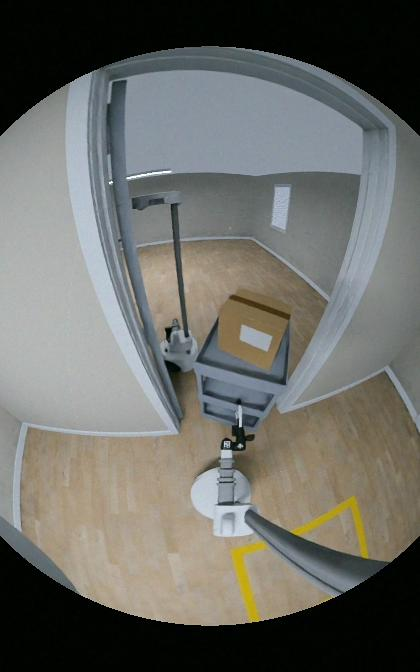

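move(
  r2={"base": {"translate_m": -0.38, "strafe_m": 0.085}, "pace": "slow", "contact_limits": {"translate_m": 0.6}},
  blocking=false,
  cameras=[],
)

wait(
  seconds=6,
  cameras=["r2_head_camera", "r2_head_left_camera", "r2_head_right_camera"],
)

Scene clock: 1010.93 s.
move: r2 moving
r1.base_odometry: x=-2.009 y=-0.174 heading=-2.423
r1.turned_by_wheels: +0.000
r1.turned_by_imu: +0.000
r1.base_tilt: forward=-1.6 right=+1.3
r1.lidar_m: 5.08 2.82 0.25 0.28 - 0.25 0.41 0.47 0.43 2.74 2.89 3.92
r1.base_status: not commanded
r1.joint_positions: lift_m=+0.124 arm_m=+0.000 wrist_yaw_rad=+3.196 wrist_pitch_rad=+0.002 wrist_roll_rad=+0.000 gripper_m=+0.056
r1.joint_status: not commanded
r1.measured_speeds: translate_m=+0.000 strafe_m=+0.000 rotate_rad=+0.000 lift_m=+0.000 arm_m=+0.000 wrist_yaw_rad=+0.000 wrist_pitch_rad=+0.000 wrist_roll_rad=+0.000
r1.motor_effort: lift_m=+19(20) arm_m=+4(5) wheel_0=-34(34) wheel_1=+26(27) wheel_2=+8(8)
r1.servo_current: wrist_yaw_rad=39(59) wrist_pitch_rad=39(52) wrist_roll_rad=39(59) gripper_m=39(46)
r1.contact_limits: strafe_m 0.8
r1.hand_pose: x=-0.1219 y=+0.0715 z=+0.3019 quat_wxyz=(-0.027, -0.001, +0.000, +1.000) (m; r1's base frame)
r1.wrist_depth_mm: - 133 133 691 338 224 - / - 119 133 699 343 226 180 / - 127 138 539 347 228 181 / - 134 190 715 349 229 183 / 137 - 1336 1336 351 229 183 / - - 193 1098 199 230 184 / - 809 759 156 330 210 183
r2.base_odometry: x=-5.190 y=-0.811 heading=-0.027
r2.turned_by_wheels: +0.000
r2.turned_by_imu: +0.001
r2.base_tilt: forward=-0.7 right=+0.1
r2.lidar_m: 0.51 0.57 0.64 1.24 2.13 2.52 2.19 2.19 2.65 2.57 1.06 0.50
r2.base_status: translate_m moving; strafe_m moving
r2.joint_positions: lift_m=+0.328 arm_m=+0.125 wrist_yaw_rad=+0.007 wrist_pitch_rad=+0.002 wrist_roll_rad=+1.570 gripper_m=+0.013
r2.joint_status: not commanded
r2.measured_speeds: translate_m=-0.050 strafe_m=+0.010 rotate_rad=-0.002 lift_m=+0.000 arm_m=+0.000 wrist_yaw_rad=+0.000 wrist_pitch_rad=+0.000 wrist_roll_rad=+0.000
r2.motor_effort: lift_m=+20(20) arm_m=-4(4) wheel_0=-7(7) wheel_1=-5(7) wheel_2=+14(16)
r2.servo_current: wrist_yaw_rad=52(65) wrist_pitch_rad=33(46) wrist_roll_rad=33(52) gripper_m=137(137)
r2.contact_limits: arm_m 0.3; translate_m 0.6
r2.hand_pose: x=+0.5849 y=-0.0855 z=+0.5054 quat_wxyz=(+0.707, +0.707, +0.003, +0.002) (m; r2's base frame)
r2.wrist_depth_mm: 410 661 - - - 683 - / 410 723 - - 149 750 - / 410 492 - - 157 759 - / 413 788 - - 167 - - / 387 - - - 175 - - / 387 480 - - 181 170 - / 397 - - 112 891 878 -
pictures: none
No camera images: "cameras" was empty.

Scene clock: 1015.60 s.
earlier move: r2 done
r1.base_odometry: x=-2.009 y=-0.174 heading=-2.423
r1.turned_by_wheels: +0.000
r1.turned_by_imu: +0.000
r1.base_tilt: forward=-1.6 right=+1.3
r1.lidar_m: 5.08 2.76 0.25 0.26 - 0.25 0.43 0.60 1.08 2.71 2.83 3.93
r1.base_status: not commanded
r1.joint_positions: lift_m=+0.124 arm_m=+0.000 wrist_yaw_rad=+3.196 wrist_pitch_rad=+0.002 wrist_roll_rad=+0.000 gripper_m=+0.056
r1.joint_status: not commanded
r1.measured_speeds: translate_m=+0.000 strafe_m=+0.000 rotate_rad=+0.000 lift_m=+0.000 arm_m=+0.000 wrist_yaw_rad=+0.000 wrist_pitch_rad=+0.000 wrist_roll_rad=+0.000
r1.motor_effort: lift_m=+19(20) arm_m=+4(5) wheel_0=-34(35) wheel_1=+26(27) wheel_2=+8(8)
r1.servo_current: wrist_yaw_rad=39(72) wrist_pitch_rad=39(52) wrist_roll_rad=52(65) gripper_m=39(46)
r1.contact_limits: strafe_m 0.8
r1.hand_pose: x=-0.1219 y=+0.0715 z=+0.3019 quat_wxyz=(-0.027, -0.001, +0.000, +1.000) (m; r1's base frame)
r1.wrist_depth_mm: - 133 133 530 340 224 - / - 119 133 535 343 226 180 / - 127 138 492 345 229 181 / - 134 190 549 349 229 182 / 137 - - 1160 351 230 183 / - 1025 193 1098 199 231 183 / - 699 759 156 329 209 183
r2.base_odometry: x=-5.554 y=-0.718 heading=-0.028
r2.turned_by_wheels: -0.001
r2.turned_by_imu: -0.004
r2.base_tilt: forward=-0.7 right=+0.1
r2.lidar_m: 0.49 0.87 1.08 1.95 1.97 2.15 1.88 1.86 2.22 2.69 1.68 0.51
r2.base_status: done
r2.joint_positions: lift_m=+0.328 arm_m=+0.125 wrist_yaw_rad=-0.005 wrist_pitch_rad=+0.002 wrist_roll_rad=+1.571 gripper_m=+0.013
r2.joint_status: not commanded
r2.measured_speeds: translate_m=+0.000 strafe_m=+0.000 rotate_rad=+0.000 lift_m=+0.000 arm_m=+0.000 wrist_yaw_rad=+0.000 wrist_pitch_rad=+0.000 wrist_roll_rad=+0.000
r2.motor_effort: lift_m=+20(20) arm_m=-4(4) wheel_0=-10(18) wheel_1=-7(9) wheel_2=+1(16)
r2.servo_current: wrist_yaw_rad=39(65) wrist_pitch_rad=46(52) wrist_roll_rad=39(65) gripper_m=130(143)
r2.contact_limits: arm_m 0.3; translate_m 0.6
r2.hand_pose: x=+0.5839 y=-0.0887 z=+0.5054 quat_wxyz=(+0.707, +0.707, -0.001, -0.002) (m; r2's base frame)
r2.wrist_depth_mm: 415 - - - 145 683 - / 415 723 - - 151 750 - / 410 496 160 - 160 759 - / 410 788 - - 170 - - / 392 - - - 177 - - / 389 181 181 - 181 170 - / 399 - - 112 - 1118 -
wait: 4.67 of 6 s (r2 has come to rest)
pictures: r2_head_camera, r2_head_left_camera, r2_head_right_camera
Images, in order (width x height): r2_head_camera 420x560, r2_head_left_camera 420x672, r2_head_right_camera 420x672.

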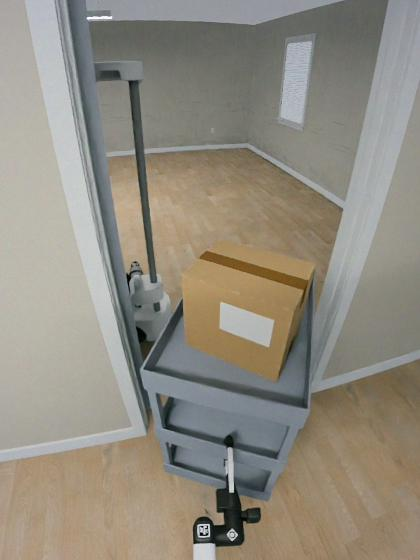

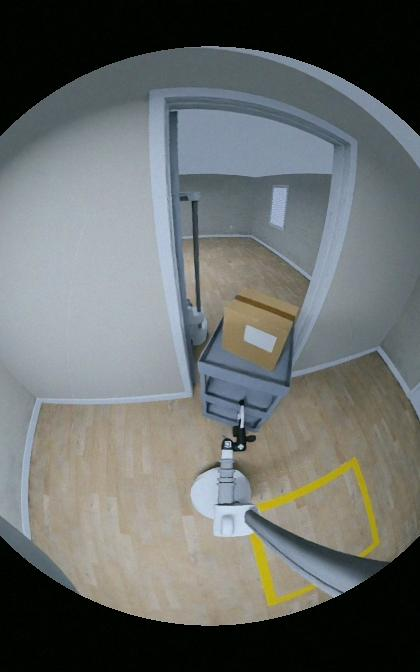

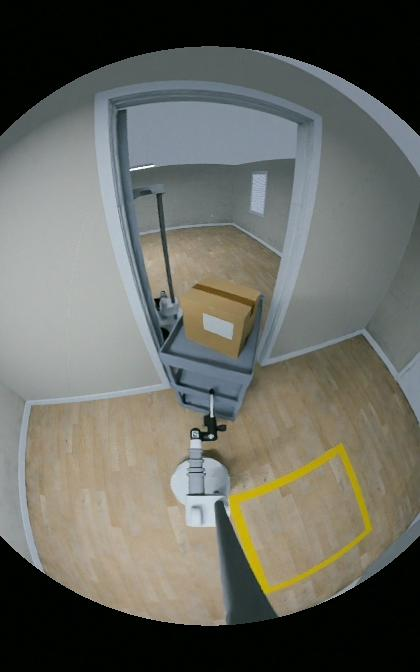

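move(
  r2={"base": {"translate_m": -0.45, "strafe_m": -0.12}, "pace": "slow", "contact_limits": {"translate_m": 0.6}},
  blocking=false,
  cameras=[],
)

wait(
  seconds=7,
  cameras=["r2_head_camera", "r2_head_right_camera", "r2_head_left_camera"],
)

Scene clock: 1064.17 s.
move: r2 moving
r1.base_odometry: x=-2.009 y=-0.174 heading=-2.423
r1.turned_by_wheels: +0.000
r1.turned_by_imu: +0.000
r1.base_tilt: forward=-1.6 right=+1.3
r1.lidar_m: 5.09 2.80 0.25 0.29 - 0.25 0.42 0.60 1.10 2.72 2.87 3.97
r1.base_status: not commanded
r1.joint_positions: lift_m=+0.124 arm_m=+0.000 wrist_yaw_rad=+3.196 wrist_pitch_rad=+0.002 wrist_roll_rad=+0.000 gripper_m=+0.056
r1.joint_status: not commanded
r1.measured_speeds: translate_m=+0.000 strafe_m=+0.000 rotate_rad=+0.000 lift_m=+0.000 arm_m=+0.000 wrist_yaw_rad=+0.000 wrist_pitch_rad=+0.000 wrist_roll_rad=+0.000
r1.motor_effort: lift_m=+19(20) arm_m=+4(5) wheel_0=-34(34) wheel_1=+26(27) wheel_2=+8(8)
r1.servo_current: wrist_yaw_rad=72(72) wrist_pitch_rad=46(46) wrist_roll_rad=39(59) gripper_m=39(52)
r1.contact_limits: strafe_m 0.8
r1.hand_pose: x=-0.1219 y=+0.0715 z=+0.3019 quat_wxyz=(-0.027, -0.001, +0.000, +1.000) (m; r1's base frame)
r1.wrist_depth_mm: - 133 133 535 338 224 - / - 119 133 535 342 227 180 / - 127 138 488 345 229 182 / - 134 190 549 349 229 183 / 137 - - 732 351 229 183 / - 1008 193 1008 199 230 183 / - 723 759 156 330 209 183
r2.base_odometry: x=-5.567 y=-0.721 heading=-0.029
r2.turned_by_wheels: +0.000
r2.turned_by_imu: +0.000
r2.base_tilt: forward=-0.7 right=+0.1
r2.lidar_m: 0.51 0.89 1.05 1.95 1.98 2.12 1.86 1.88 2.23 2.69 1.70 0.50
r2.base_status: translate_m moving; strafe_m moving
r2.joint_positions: lift_m=+0.328 arm_m=+0.125 wrist_yaw_rad=-0.005 wrist_pitch_rad=+0.002 wrist_roll_rad=+1.571 gripper_m=+0.013
r2.joint_status: not commanded
r2.measured_speeds: translate_m=-0.050 strafe_m=-0.013 rotate_rad=+0.001 lift_m=+0.000 arm_m=+0.000 wrist_yaw_rad=+0.000 wrist_pitch_rad=+0.000 wrist_roll_rad=+0.000
r2.motor_effort: lift_m=+20(20) arm_m=-4(4) wheel_0=-7(13) wheel_1=-8(11) wheel_2=+9(9)
r2.servo_current: wrist_yaw_rad=52(59) wrist_pitch_rad=33(46) wrist_roll_rad=39(59) gripper_m=130(143)
r2.contact_limits: arm_m 0.3; translate_m 0.6
r2.hand_pose: x=+0.5839 y=-0.0887 z=+0.5054 quat_wxyz=(+0.707, +0.707, -0.001, -0.002) (m; r2's base frame)
r2.wrist_depth_mm: 410 - - - 144 683 - / 413 723 - - 150 741 - / 415 496 - - 157 768 - / 413 778 - - 167 - - / 387 - - - 176 - - / 387 182 181 - 181 163 - / 382 - - 112 1182 1118 -
pictures: none
No camera images: "cameras" was empty.

Scene clock: 1069.57 s.
earlier move: r2 done
r1.base_odometry: x=-2.009 y=-0.174 heading=-2.423
r1.turned_by_wheels: +0.000
r1.turned_by_imu: +0.000
r1.base_tilt: forward=-1.6 right=+1.3
r1.lidar_m: 5.06 2.83 0.25 0.25 - 0.25 0.40 1.07 1.07 2.74 2.88 3.91
r1.base_status: not commanded
r1.joint_positions: lift_m=+0.124 arm_m=+0.000 wrist_yaw_rad=+3.196 wrist_pitch_rad=+0.002 wrist_roll_rad=+0.000 gripper_m=+0.056
r1.joint_status: not commanded
r1.measured_speeds: translate_m=+0.000 strafe_m=+0.000 rotate_rad=+0.000 lift_m=+0.000 arm_m=+0.000 wrist_yaw_rad=+0.000 wrist_pitch_rad=+0.000 wrist_roll_rad=+0.000
r1.motor_effort: lift_m=+19(20) arm_m=+4(5) wheel_0=-35(35) wheel_1=+26(27) wheel_2=+8(8)
r1.servo_current: wrist_yaw_rad=52(85) wrist_pitch_rad=39(52) wrist_roll_rad=46(65) gripper_m=46(52)
r1.contact_limits: strafe_m 0.8
r1.hand_pose: x=-0.1219 y=+0.0715 z=+0.3019 quat_wxyz=(-0.027, -0.001, +0.000, +1.000) (m; r1's base frame)
r1.wrist_depth_mm: - 133 133 683 340 224 - / - 119 133 544 343 226 180 / - 127 138 544 347 229 181 / - 134 190 715 349 229 182 / 138 1756 1708 723 349 230 183 / - 1229 196 1078 198 230 183 / - 809 768 156 330 209 183
r2.base_odometry: x=-6.007 y=-0.825 heading=-0.028
r2.turned_by_wheels: +0.001
r2.turned_by_imu: +0.005
r2.base_tilt: forward=-0.6 right=+0.1
r2.lidar_m: 0.52 0.57 1.61 1.98 1.98 1.61 1.41 1.39 1.68 2.69 2.55 0.52
r2.base_status: done
r2.joint_positions: lift_m=+0.328 arm_m=+0.125 wrist_yaw_rad=+0.008 wrist_pitch_rad=+0.002 wrist_roll_rad=+1.571 gripper_m=+0.013
r2.joint_status: not commanded
r2.measured_speeds: translate_m=+0.000 strafe_m=+0.000 rotate_rad=+0.000 lift_m=+0.000 arm_m=+0.000 wrist_yaw_rad=+0.000 wrist_pitch_rad=+0.000 wrist_roll_rad=+0.000
r2.motor_effort: lift_m=+20(20) arm_m=-4(4) wheel_0=+2(13) wheel_1=-4(11) wheel_2=+11(15)
r2.servo_current: wrist_yaw_rad=59(72) wrist_pitch_rad=39(52) wrist_roll_rad=52(59) gripper_m=124(143)
r2.contact_limits: arm_m 0.3; translate_m 0.6
r2.hand_pose: x=+0.5850 y=-0.0852 z=+0.5054 quat_wxyz=(+0.707, +0.707, +0.003, +0.002) (m; r2's base frame)
r2.wrist_depth_mm: - - - - - 991 676 / 394 - - - 174 991 - / 413 500 - - 778 741 - / 413 778 - - 182 - - / 392 778 - - 185 - - / 384 180 - - 183 162 - / 402 - - 112 - 544 -
wait: 5.40 of 7 s (r2 has come to rest)
pictures: r2_head_camera, r2_head_left_camera, r2_head_right_camera
Images, in order (width x height): r2_head_camera 420x560, r2_head_left_camera 420x672, r2_head_right_camera 420x672.

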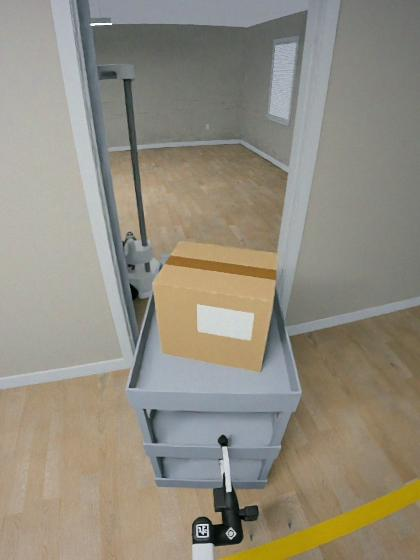

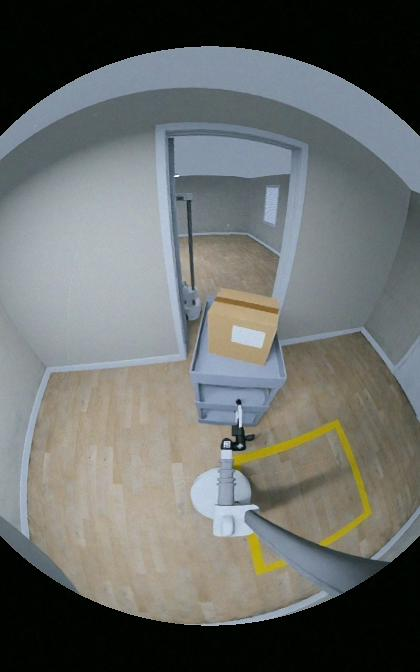

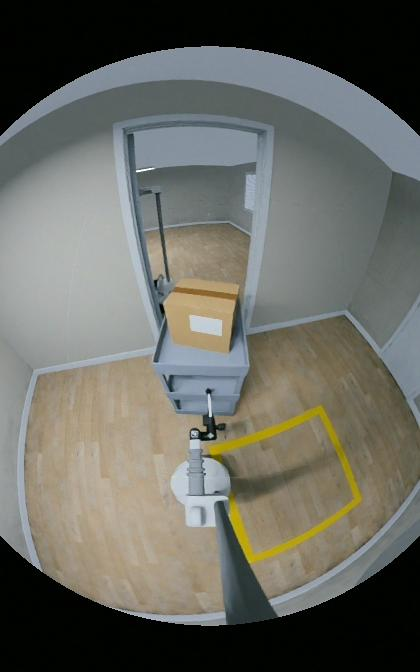

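move(
  r2={"base": {"translate_m": -0.5, "strafe_m": -0.4}, "pace": "slow", "contact_limits": {"translate_m": 0.6}},
  blocking=false,
  cameras=[],
)

wait(
  seconds=9,
  cameras=["r2_head_camera", "r2_head_right_camera", "r2_head_left_camera"],
)

Scene clock: 1092.20 s.
move: r2 moving
r1.base_odometry: x=-2.009 y=-0.174 heading=-2.423
r1.turned_by_wheels: +0.000
r1.turned_by_imu: +0.000
r1.base_tilt: forward=-1.6 right=+1.3
r1.lidar_m: 5.11 2.82 0.25 0.28 - 0.25 0.42 1.08 1.07 2.74 2.88 3.93
r1.base_status: not commanded
r1.joint_positions: lift_m=+0.124 arm_m=+0.000 wrist_yaw_rad=+3.196 wrist_pitch_rad=+0.002 wrist_roll_rad=+0.000 gripper_m=+0.056
r1.joint_status: not commanded
r1.measured_speeds: translate_m=+0.000 strafe_m=+0.000 rotate_rad=+0.000 lift_m=+0.000 arm_m=+0.000 wrist_yaw_rad=+0.000 wrist_pitch_rad=+0.000 wrist_roll_rad=+0.000
r1.motor_effort: lift_m=+19(20) arm_m=+4(5) wheel_0=-34(34) wheel_1=+26(27) wheel_2=+8(8)
r1.servo_current: wrist_yaw_rad=52(65) wrist_pitch_rad=46(52) wrist_roll_rad=52(65) gripper_m=39(46)
r1.contact_limits: strafe_m 0.8
r1.hand_pose: x=-0.1219 y=+0.0715 z=+0.3019 quat_wxyz=(-0.027, -0.001, +0.000, +1.000) (m; r1's base frame)
r1.wrist_depth_mm: - 133 133 691 340 225 - / - 119 133 539 343 227 180 / - 127 138 539 347 228 181 / - 134 189 715 349 229 183 / 137 1756 1756 732 349 229 183 / - 1229 197 1098 199 230 183 / - 809 759 156 330 209 183
r2.base_odometry: x=-6.018 y=-0.833 heading=-0.026
r2.turned_by_wheels: +0.002
r2.turned_by_imu: +0.002
r2.base_tilt: forward=-0.7 right=+0.1
r2.lidar_m: 0.51 0.55 1.63 1.99 2.00 1.58 1.39 1.39 1.69 2.66 2.52 0.54
r2.base_status: translate_m moving; strafe_m moving
r2.joint_positions: lift_m=+0.328 arm_m=+0.125 wrist_yaw_rad=+0.008 wrist_pitch_rad=+0.002 wrist_roll_rad=+1.571 gripper_m=+0.013
r2.joint_status: not commanded
r2.measured_speeds: translate_m=-0.040 strafe_m=-0.032 rotate_rad=+0.002 lift_m=+0.000 arm_m=+0.000 wrist_yaw_rad=+0.010 wrist_pitch_rad=+0.000 wrist_roll_rad=+0.000
r2.motor_effort: lift_m=+20(20) arm_m=-4(4) wheel_0=+16(16) wheel_1=-7(8) wheel_2=+15(16)
r2.servo_current: wrist_yaw_rad=65(65) wrist_pitch_rad=39(46) wrist_roll_rad=52(52) gripper_m=143(143)
r2.contact_limits: arm_m 0.3; translate_m 0.6
r2.hand_pose: x=+0.5850 y=-0.0850 z=+0.5054 quat_wxyz=(+0.707, +0.707, +0.004, +0.002) (m; r2's base frame)
r2.wrist_depth_mm: - - - - - 976 676 / 397 - - - 174 976 - / 413 492 - - 178 750 - / 410 778 - - 182 - - / 389 768 - - 185 - - / 384 180 - - 183 161 - / 402 - - 113 - 544 -
pictures: none
No camera images: "cameras" was empty.

Scene clock: 1099.30 s.
earlier move: r2 done
r1.base_odometry: x=-2.009 y=-0.174 heading=-2.423
r1.turned_by_wheels: +0.000
r1.turned_by_imu: +0.000
r1.base_tilt: forward=-1.6 right=+1.3
r1.lidar_m: 5.09 2.82 0.25 0.27 - 0.25 0.40 2.02 1.09 2.73 2.85 3.93
r1.base_status: not commanded
r1.joint_positions: lift_m=+0.124 arm_m=+0.000 wrist_yaw_rad=+3.196 wrist_pitch_rad=+0.002 wrist_roll_rad=+0.000 gripper_m=+0.056
r1.joint_status: not commanded
r1.measured_speeds: translate_m=+0.000 strafe_m=+0.000 rotate_rad=+0.000 lift_m=+0.000 arm_m=+0.000 wrist_yaw_rad=+0.000 wrist_pitch_rad=+0.000 wrist_roll_rad=+0.000
r1.motor_effort: lift_m=+19(20) arm_m=+4(5) wheel_0=-34(35) wheel_1=+26(27) wheel_2=+8(8)
r1.servo_current: wrist_yaw_rad=52(78) wrist_pitch_rad=39(52) wrist_roll_rad=46(72) gripper_m=39(52)
r1.contact_limits: strafe_m 0.8
r1.hand_pose: x=-0.1219 y=+0.0715 z=+0.3019 quat_wxyz=(-0.027, -0.001, +0.000, +1.000) (m; r1's base frame)
r1.wrist_depth_mm: - 133 133 - 340 224 - / - 119 133 539 343 226 180 / - 127 138 544 345 229 181 / - 134 190 715 349 229 183 / 137 - - 1983 351 230 183 / - 1229 197 1098 199 231 183 / - 820 768 156 330 208 183
r2.base_odometry: x=-6.517 y=-1.212 heading=-0.027
r2.turned_by_wheels: -0.001
r2.turned_by_imu: +0.004
r2.base_tilt: forward=-0.6 right=+0.1
r2.lidar_m: 0.37 0.36 2.31 2.27 1.57 0.97 0.82 0.84 1.02 1.93 2.39 0.64
r2.base_status: done
r2.joint_positions: lift_m=+0.328 arm_m=+0.125 wrist_yaw_rad=+0.009 wrist_pitch_rad=+0.002 wrist_roll_rad=+1.571 gripper_m=+0.013
r2.joint_status: not commanded
r2.measured_speeds: translate_m=+0.000 strafe_m=+0.000 rotate_rad=+0.000 lift_m=+0.000 arm_m=+0.000 wrist_yaw_rad=+0.000 wrist_pitch_rad=+0.000 wrist_roll_rad=+0.000
r2.motor_effort: lift_m=+20(20) arm_m=-4(4) wheel_0=+7(17) wheel_1=-3(8) wheel_2=+9(17)
r2.servo_current: wrist_yaw_rad=72(78) wrist_pitch_rad=39(52) wrist_roll_rad=46(59) gripper_m=137(143)
r2.contact_limits: arm_m 0.3; translate_m 0.6
r2.hand_pose: x=+0.5851 y=-0.0848 z=+0.5054 quat_wxyz=(+0.707, +0.707, +0.004, +0.002) (m; r2's base frame)
r2.wrist_depth_mm: - - - - 1499 991 683 / - - - - 1808 991 691 / - - - - 1397 1025 707 / 370 - - - 1618 1025 427 / 387 - - - 1430 1098 - / 402 480 184 - 182 164 - / 379 - - 112 166 707 -
wait: 7.10 of 9 s (r2 has come to rest)
pictures: r2_head_camera, r2_head_left_camera, r2_head_right_camera
Images, in order (width x height): r2_head_camera 420x560, r2_head_left_camera 420x672, r2_head_right_camera 420x672.

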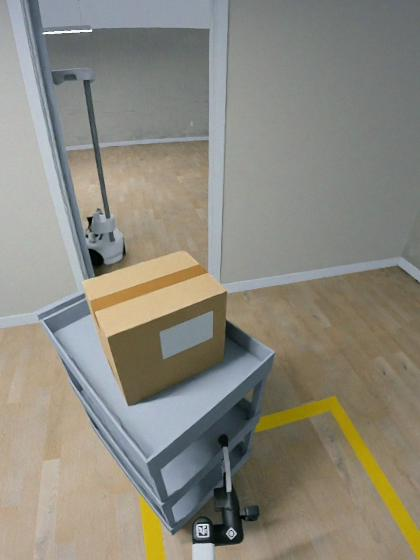

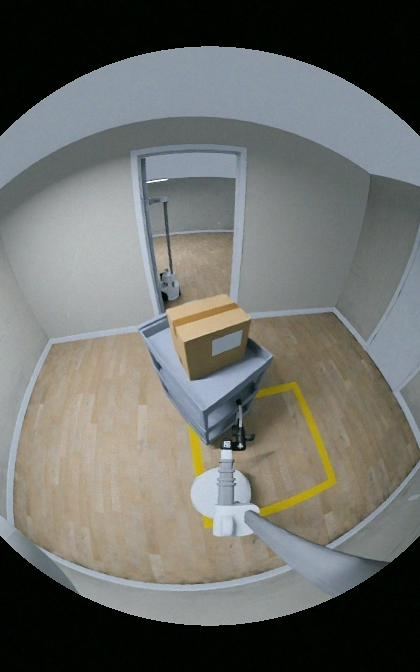

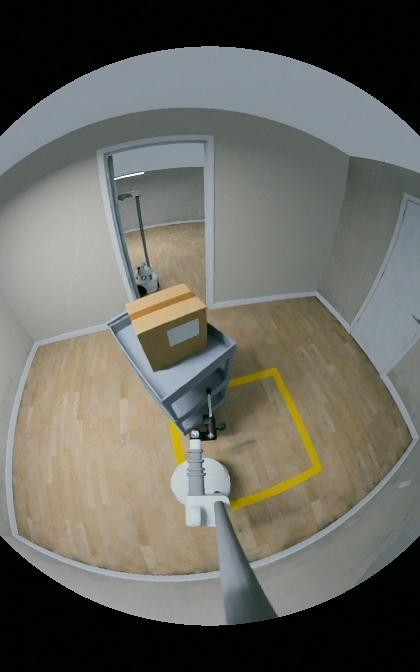

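move(
  r2={"base": {"translate_m": -0.2, "strafe_m": -0.24}, "pace": "slow", "contact_limits": {"translate_m": 0.6}},
  blocking=false,
  cameras=[],
)

wait(
  seconds=6,
  cameras=["r2_head_camera", "r2_head_left_camera"],
)

Scene clock: 1155.13 s.
move: r2 moving
r1.base_odometry: x=-2.009 y=-0.174 heading=-2.423
r1.turned_by_wheels: +0.000
r1.turned_by_imu: +0.000
r1.base_tilt: forward=-1.6 right=+1.3
r1.lidar_m: 5.08 2.82 0.25 0.26 - 0.25 0.40 2.04 1.09 2.75 2.89 3.92
r1.base_status: not commanded
r1.joint_positions: lift_m=+0.124 arm_m=+0.000 wrist_yaw_rad=+3.196 wrist_pitch_rad=+0.002 wrist_roll_rad=+0.000 gripper_m=+0.056
r1.joint_status: not commanded
r1.measured_speeds: translate_m=+0.000 strafe_m=+0.000 rotate_rad=+0.000 lift_m=+0.000 arm_m=+0.000 wrist_yaw_rad=+0.000 wrist_pitch_rad=+0.000 wrist_roll_rad=+0.000
r1.motor_effort: lift_m=+19(20) arm_m=+5(5) wheel_0=-34(35) wheel_1=+27(27) wheel_2=+8(8)
r1.servo_current: wrist_yaw_rad=52(65) wrist_pitch_rad=46(46) wrist_roll_rad=52(52) gripper_m=46(46)
r1.contact_limits: strafe_m 0.8
r1.hand_pose: x=-0.1219 y=+0.0715 z=+0.3019 quat_wxyz=(-0.027, -0.001, +0.000, +1.000) (m; r1's base frame)
r1.wrist_depth_mm: - 133 133 691 340 224 - / - 119 133 539 343 226 180 / - 127 138 544 347 229 182 / - 134 190 723 349 229 182 / 138 - - - 349 229 183 / - 1229 197 1118 199 231 183 / - 809 768 156 330 210 183
r2.base_odometry: x=-6.526 y=-1.221 heading=-0.025
r2.turned_by_wheels: +0.002
r2.turned_by_imu: +0.002
r2.base_tilt: forward=-0.7 right=+0.1
r2.lidar_m: 0.39 0.38 2.32 2.28 1.58 0.94 0.82 0.83 1.03 1.92 2.38 0.63
r2.base_status: translate_m moving; strafe_m moving
r2.joint_positions: lift_m=+0.328 arm_m=+0.125 wrist_yaw_rad=+0.009 wrist_pitch_rad=+0.002 wrist_roll_rad=+1.571 gripper_m=+0.013
r2.joint_status: not commanded
r2.measured_speeds: translate_m=-0.032 strafe_m=-0.038 rotate_rad=+0.001 lift_m=+0.000 arm_m=+0.000 wrist_yaw_rad=+0.000 wrist_pitch_rad=+0.000 wrist_roll_rad=+0.000
r2.motor_effort: lift_m=+20(20) arm_m=-4(4) wheel_0=+8(11) wheel_1=-8(8) wheel_2=+15(16)
r2.servo_current: wrist_yaw_rad=59(65) wrist_pitch_rad=39(46) wrist_roll_rad=52(52) gripper_m=137(137)
r2.contact_limits: arm_m 0.3; translate_m 0.6
r2.hand_pose: x=+0.5851 y=-0.0848 z=+0.5054 quat_wxyz=(+0.707, +0.707, +0.004, +0.002) (m; r2's base frame)
r2.wrist_depth_mm: - - - - 1537 991 691 / - - - - 1756 1025 691 / - - - - 1464 1008 699 / 368 - - - 1618 1008 430 / 387 - - - 1464 1118 - / 402 477 184 - 183 164 - / 377 - - 112 167 723 -
pictures: none
No camera images: "cameras" was empty.

Scene clock: 1159.03 s.
earlier move: r2 done
r1.base_odometry: x=-2.009 y=-0.174 heading=-2.423
r1.turned_by_wheels: +0.000
r1.turned_by_imu: +0.000
r1.base_tilt: forward=-1.6 right=+1.3
r1.lidar_m: 5.09 2.84 0.25 0.26 - 0.25 0.41 2.30 1.08 2.74 2.89 3.94
r1.base_status: not commanded
r1.joint_positions: lift_m=+0.124 arm_m=+0.000 wrist_yaw_rad=+3.196 wrist_pitch_rad=+0.002 wrist_roll_rad=+0.000 gripper_m=+0.056
r1.joint_status: not commanded
r1.measured_speeds: translate_m=+0.000 strafe_m=+0.000 rotate_rad=+0.000 lift_m=+0.000 arm_m=+0.000 wrist_yaw_rad=+0.000 wrist_pitch_rad=+0.000 wrist_roll_rad=+0.000
r1.motor_effort: lift_m=+19(20) arm_m=+5(5) wheel_0=-34(35) wheel_1=+26(27) wheel_2=+8(8)
r1.servo_current: wrist_yaw_rad=52(65) wrist_pitch_rad=46(59) wrist_roll_rad=39(65) gripper_m=46(52)
r1.contact_limits: strafe_m 0.8
r1.hand_pose: x=-0.1219 y=+0.0715 z=+0.3019 quat_wxyz=(-0.027, -0.001, +0.000, +1.000) (m; r1's base frame)
r1.wrist_depth_mm: - 133 133 - 340 224 - / - 119 133 691 342 226 180 / - 127 138 544 345 229 181 / - 134 190 715 349 229 183 / 137 - - 1983 353 230 183 / - 1229 197 1078 199 231 183 / - 809 759 156 330 210 183
r2.base_odometry: x=-6.723 y=-1.447 heading=-0.025
r2.turned_by_wheels: +0.000
r2.turned_by_imu: +0.004
r2.base_tilt: forward=-0.7 right=+0.0
r2.lidar_m: 0.29 0.31 0.68 2.46 1.15 0.68 0.60 0.60 0.72 1.42 2.24 2.43
r2.base_status: done
r2.joint_positions: lift_m=+0.328 arm_m=+0.125 wrist_yaw_rad=+0.013 wrist_pitch_rad=+0.002 wrist_roll_rad=+1.571 gripper_m=+0.013
r2.joint_status: not commanded
r2.measured_speeds: translate_m=+0.000 strafe_m=+0.000 rotate_rad=+0.000 lift_m=+0.000 arm_m=+0.000 wrist_yaw_rad=+0.000 wrist_pitch_rad=+0.000 wrist_roll_rad=+0.000
r2.motor_effort: lift_m=+20(20) arm_m=-4(4) wheel_0=+13(20) wheel_1=-1(8) wheel_2=+10(16)
r2.servo_current: wrist_yaw_rad=72(85) wrist_pitch_rad=33(46) wrist_roll_rad=52(59) gripper_m=130(137)
r2.contact_limits: arm_m 0.3; translate_m 0.6
r2.hand_pose: x=+0.5854 y=-0.0838 z=+0.5054 quat_wxyz=(+0.707, +0.707, +0.005, +0.004) (m; r2's base frame)
r2.wrist_depth_mm: - - - - 1921 1060 691 / - - - - 1618 1025 661 / - - - - 1618 1008 668 / - - - - - 1042 - / 382 - - - 1661 1025 410 / 382 - 189 - 180 171 - / 377 - 180 112 148 1025 -
wait: 3.90 of 6 s (r2 has come to rest)
pictures: r2_head_camera, r2_head_left_camera
Images, in order (width x height): r2_head_camera 420x560, r2_head_left_camera 420x672.

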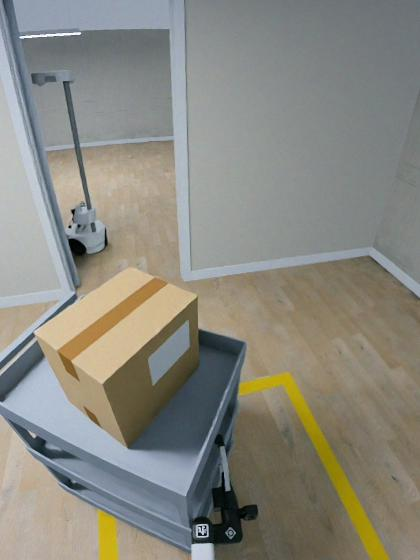

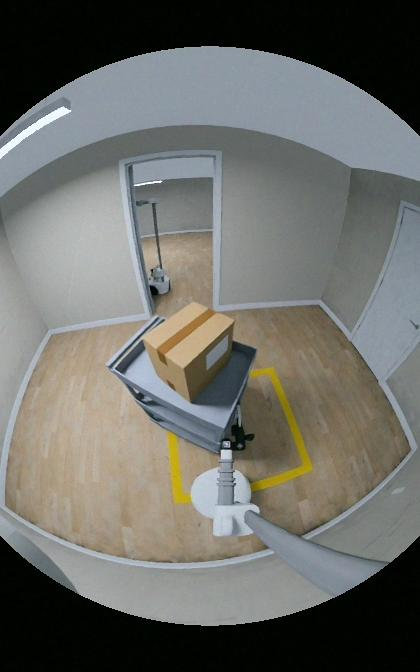

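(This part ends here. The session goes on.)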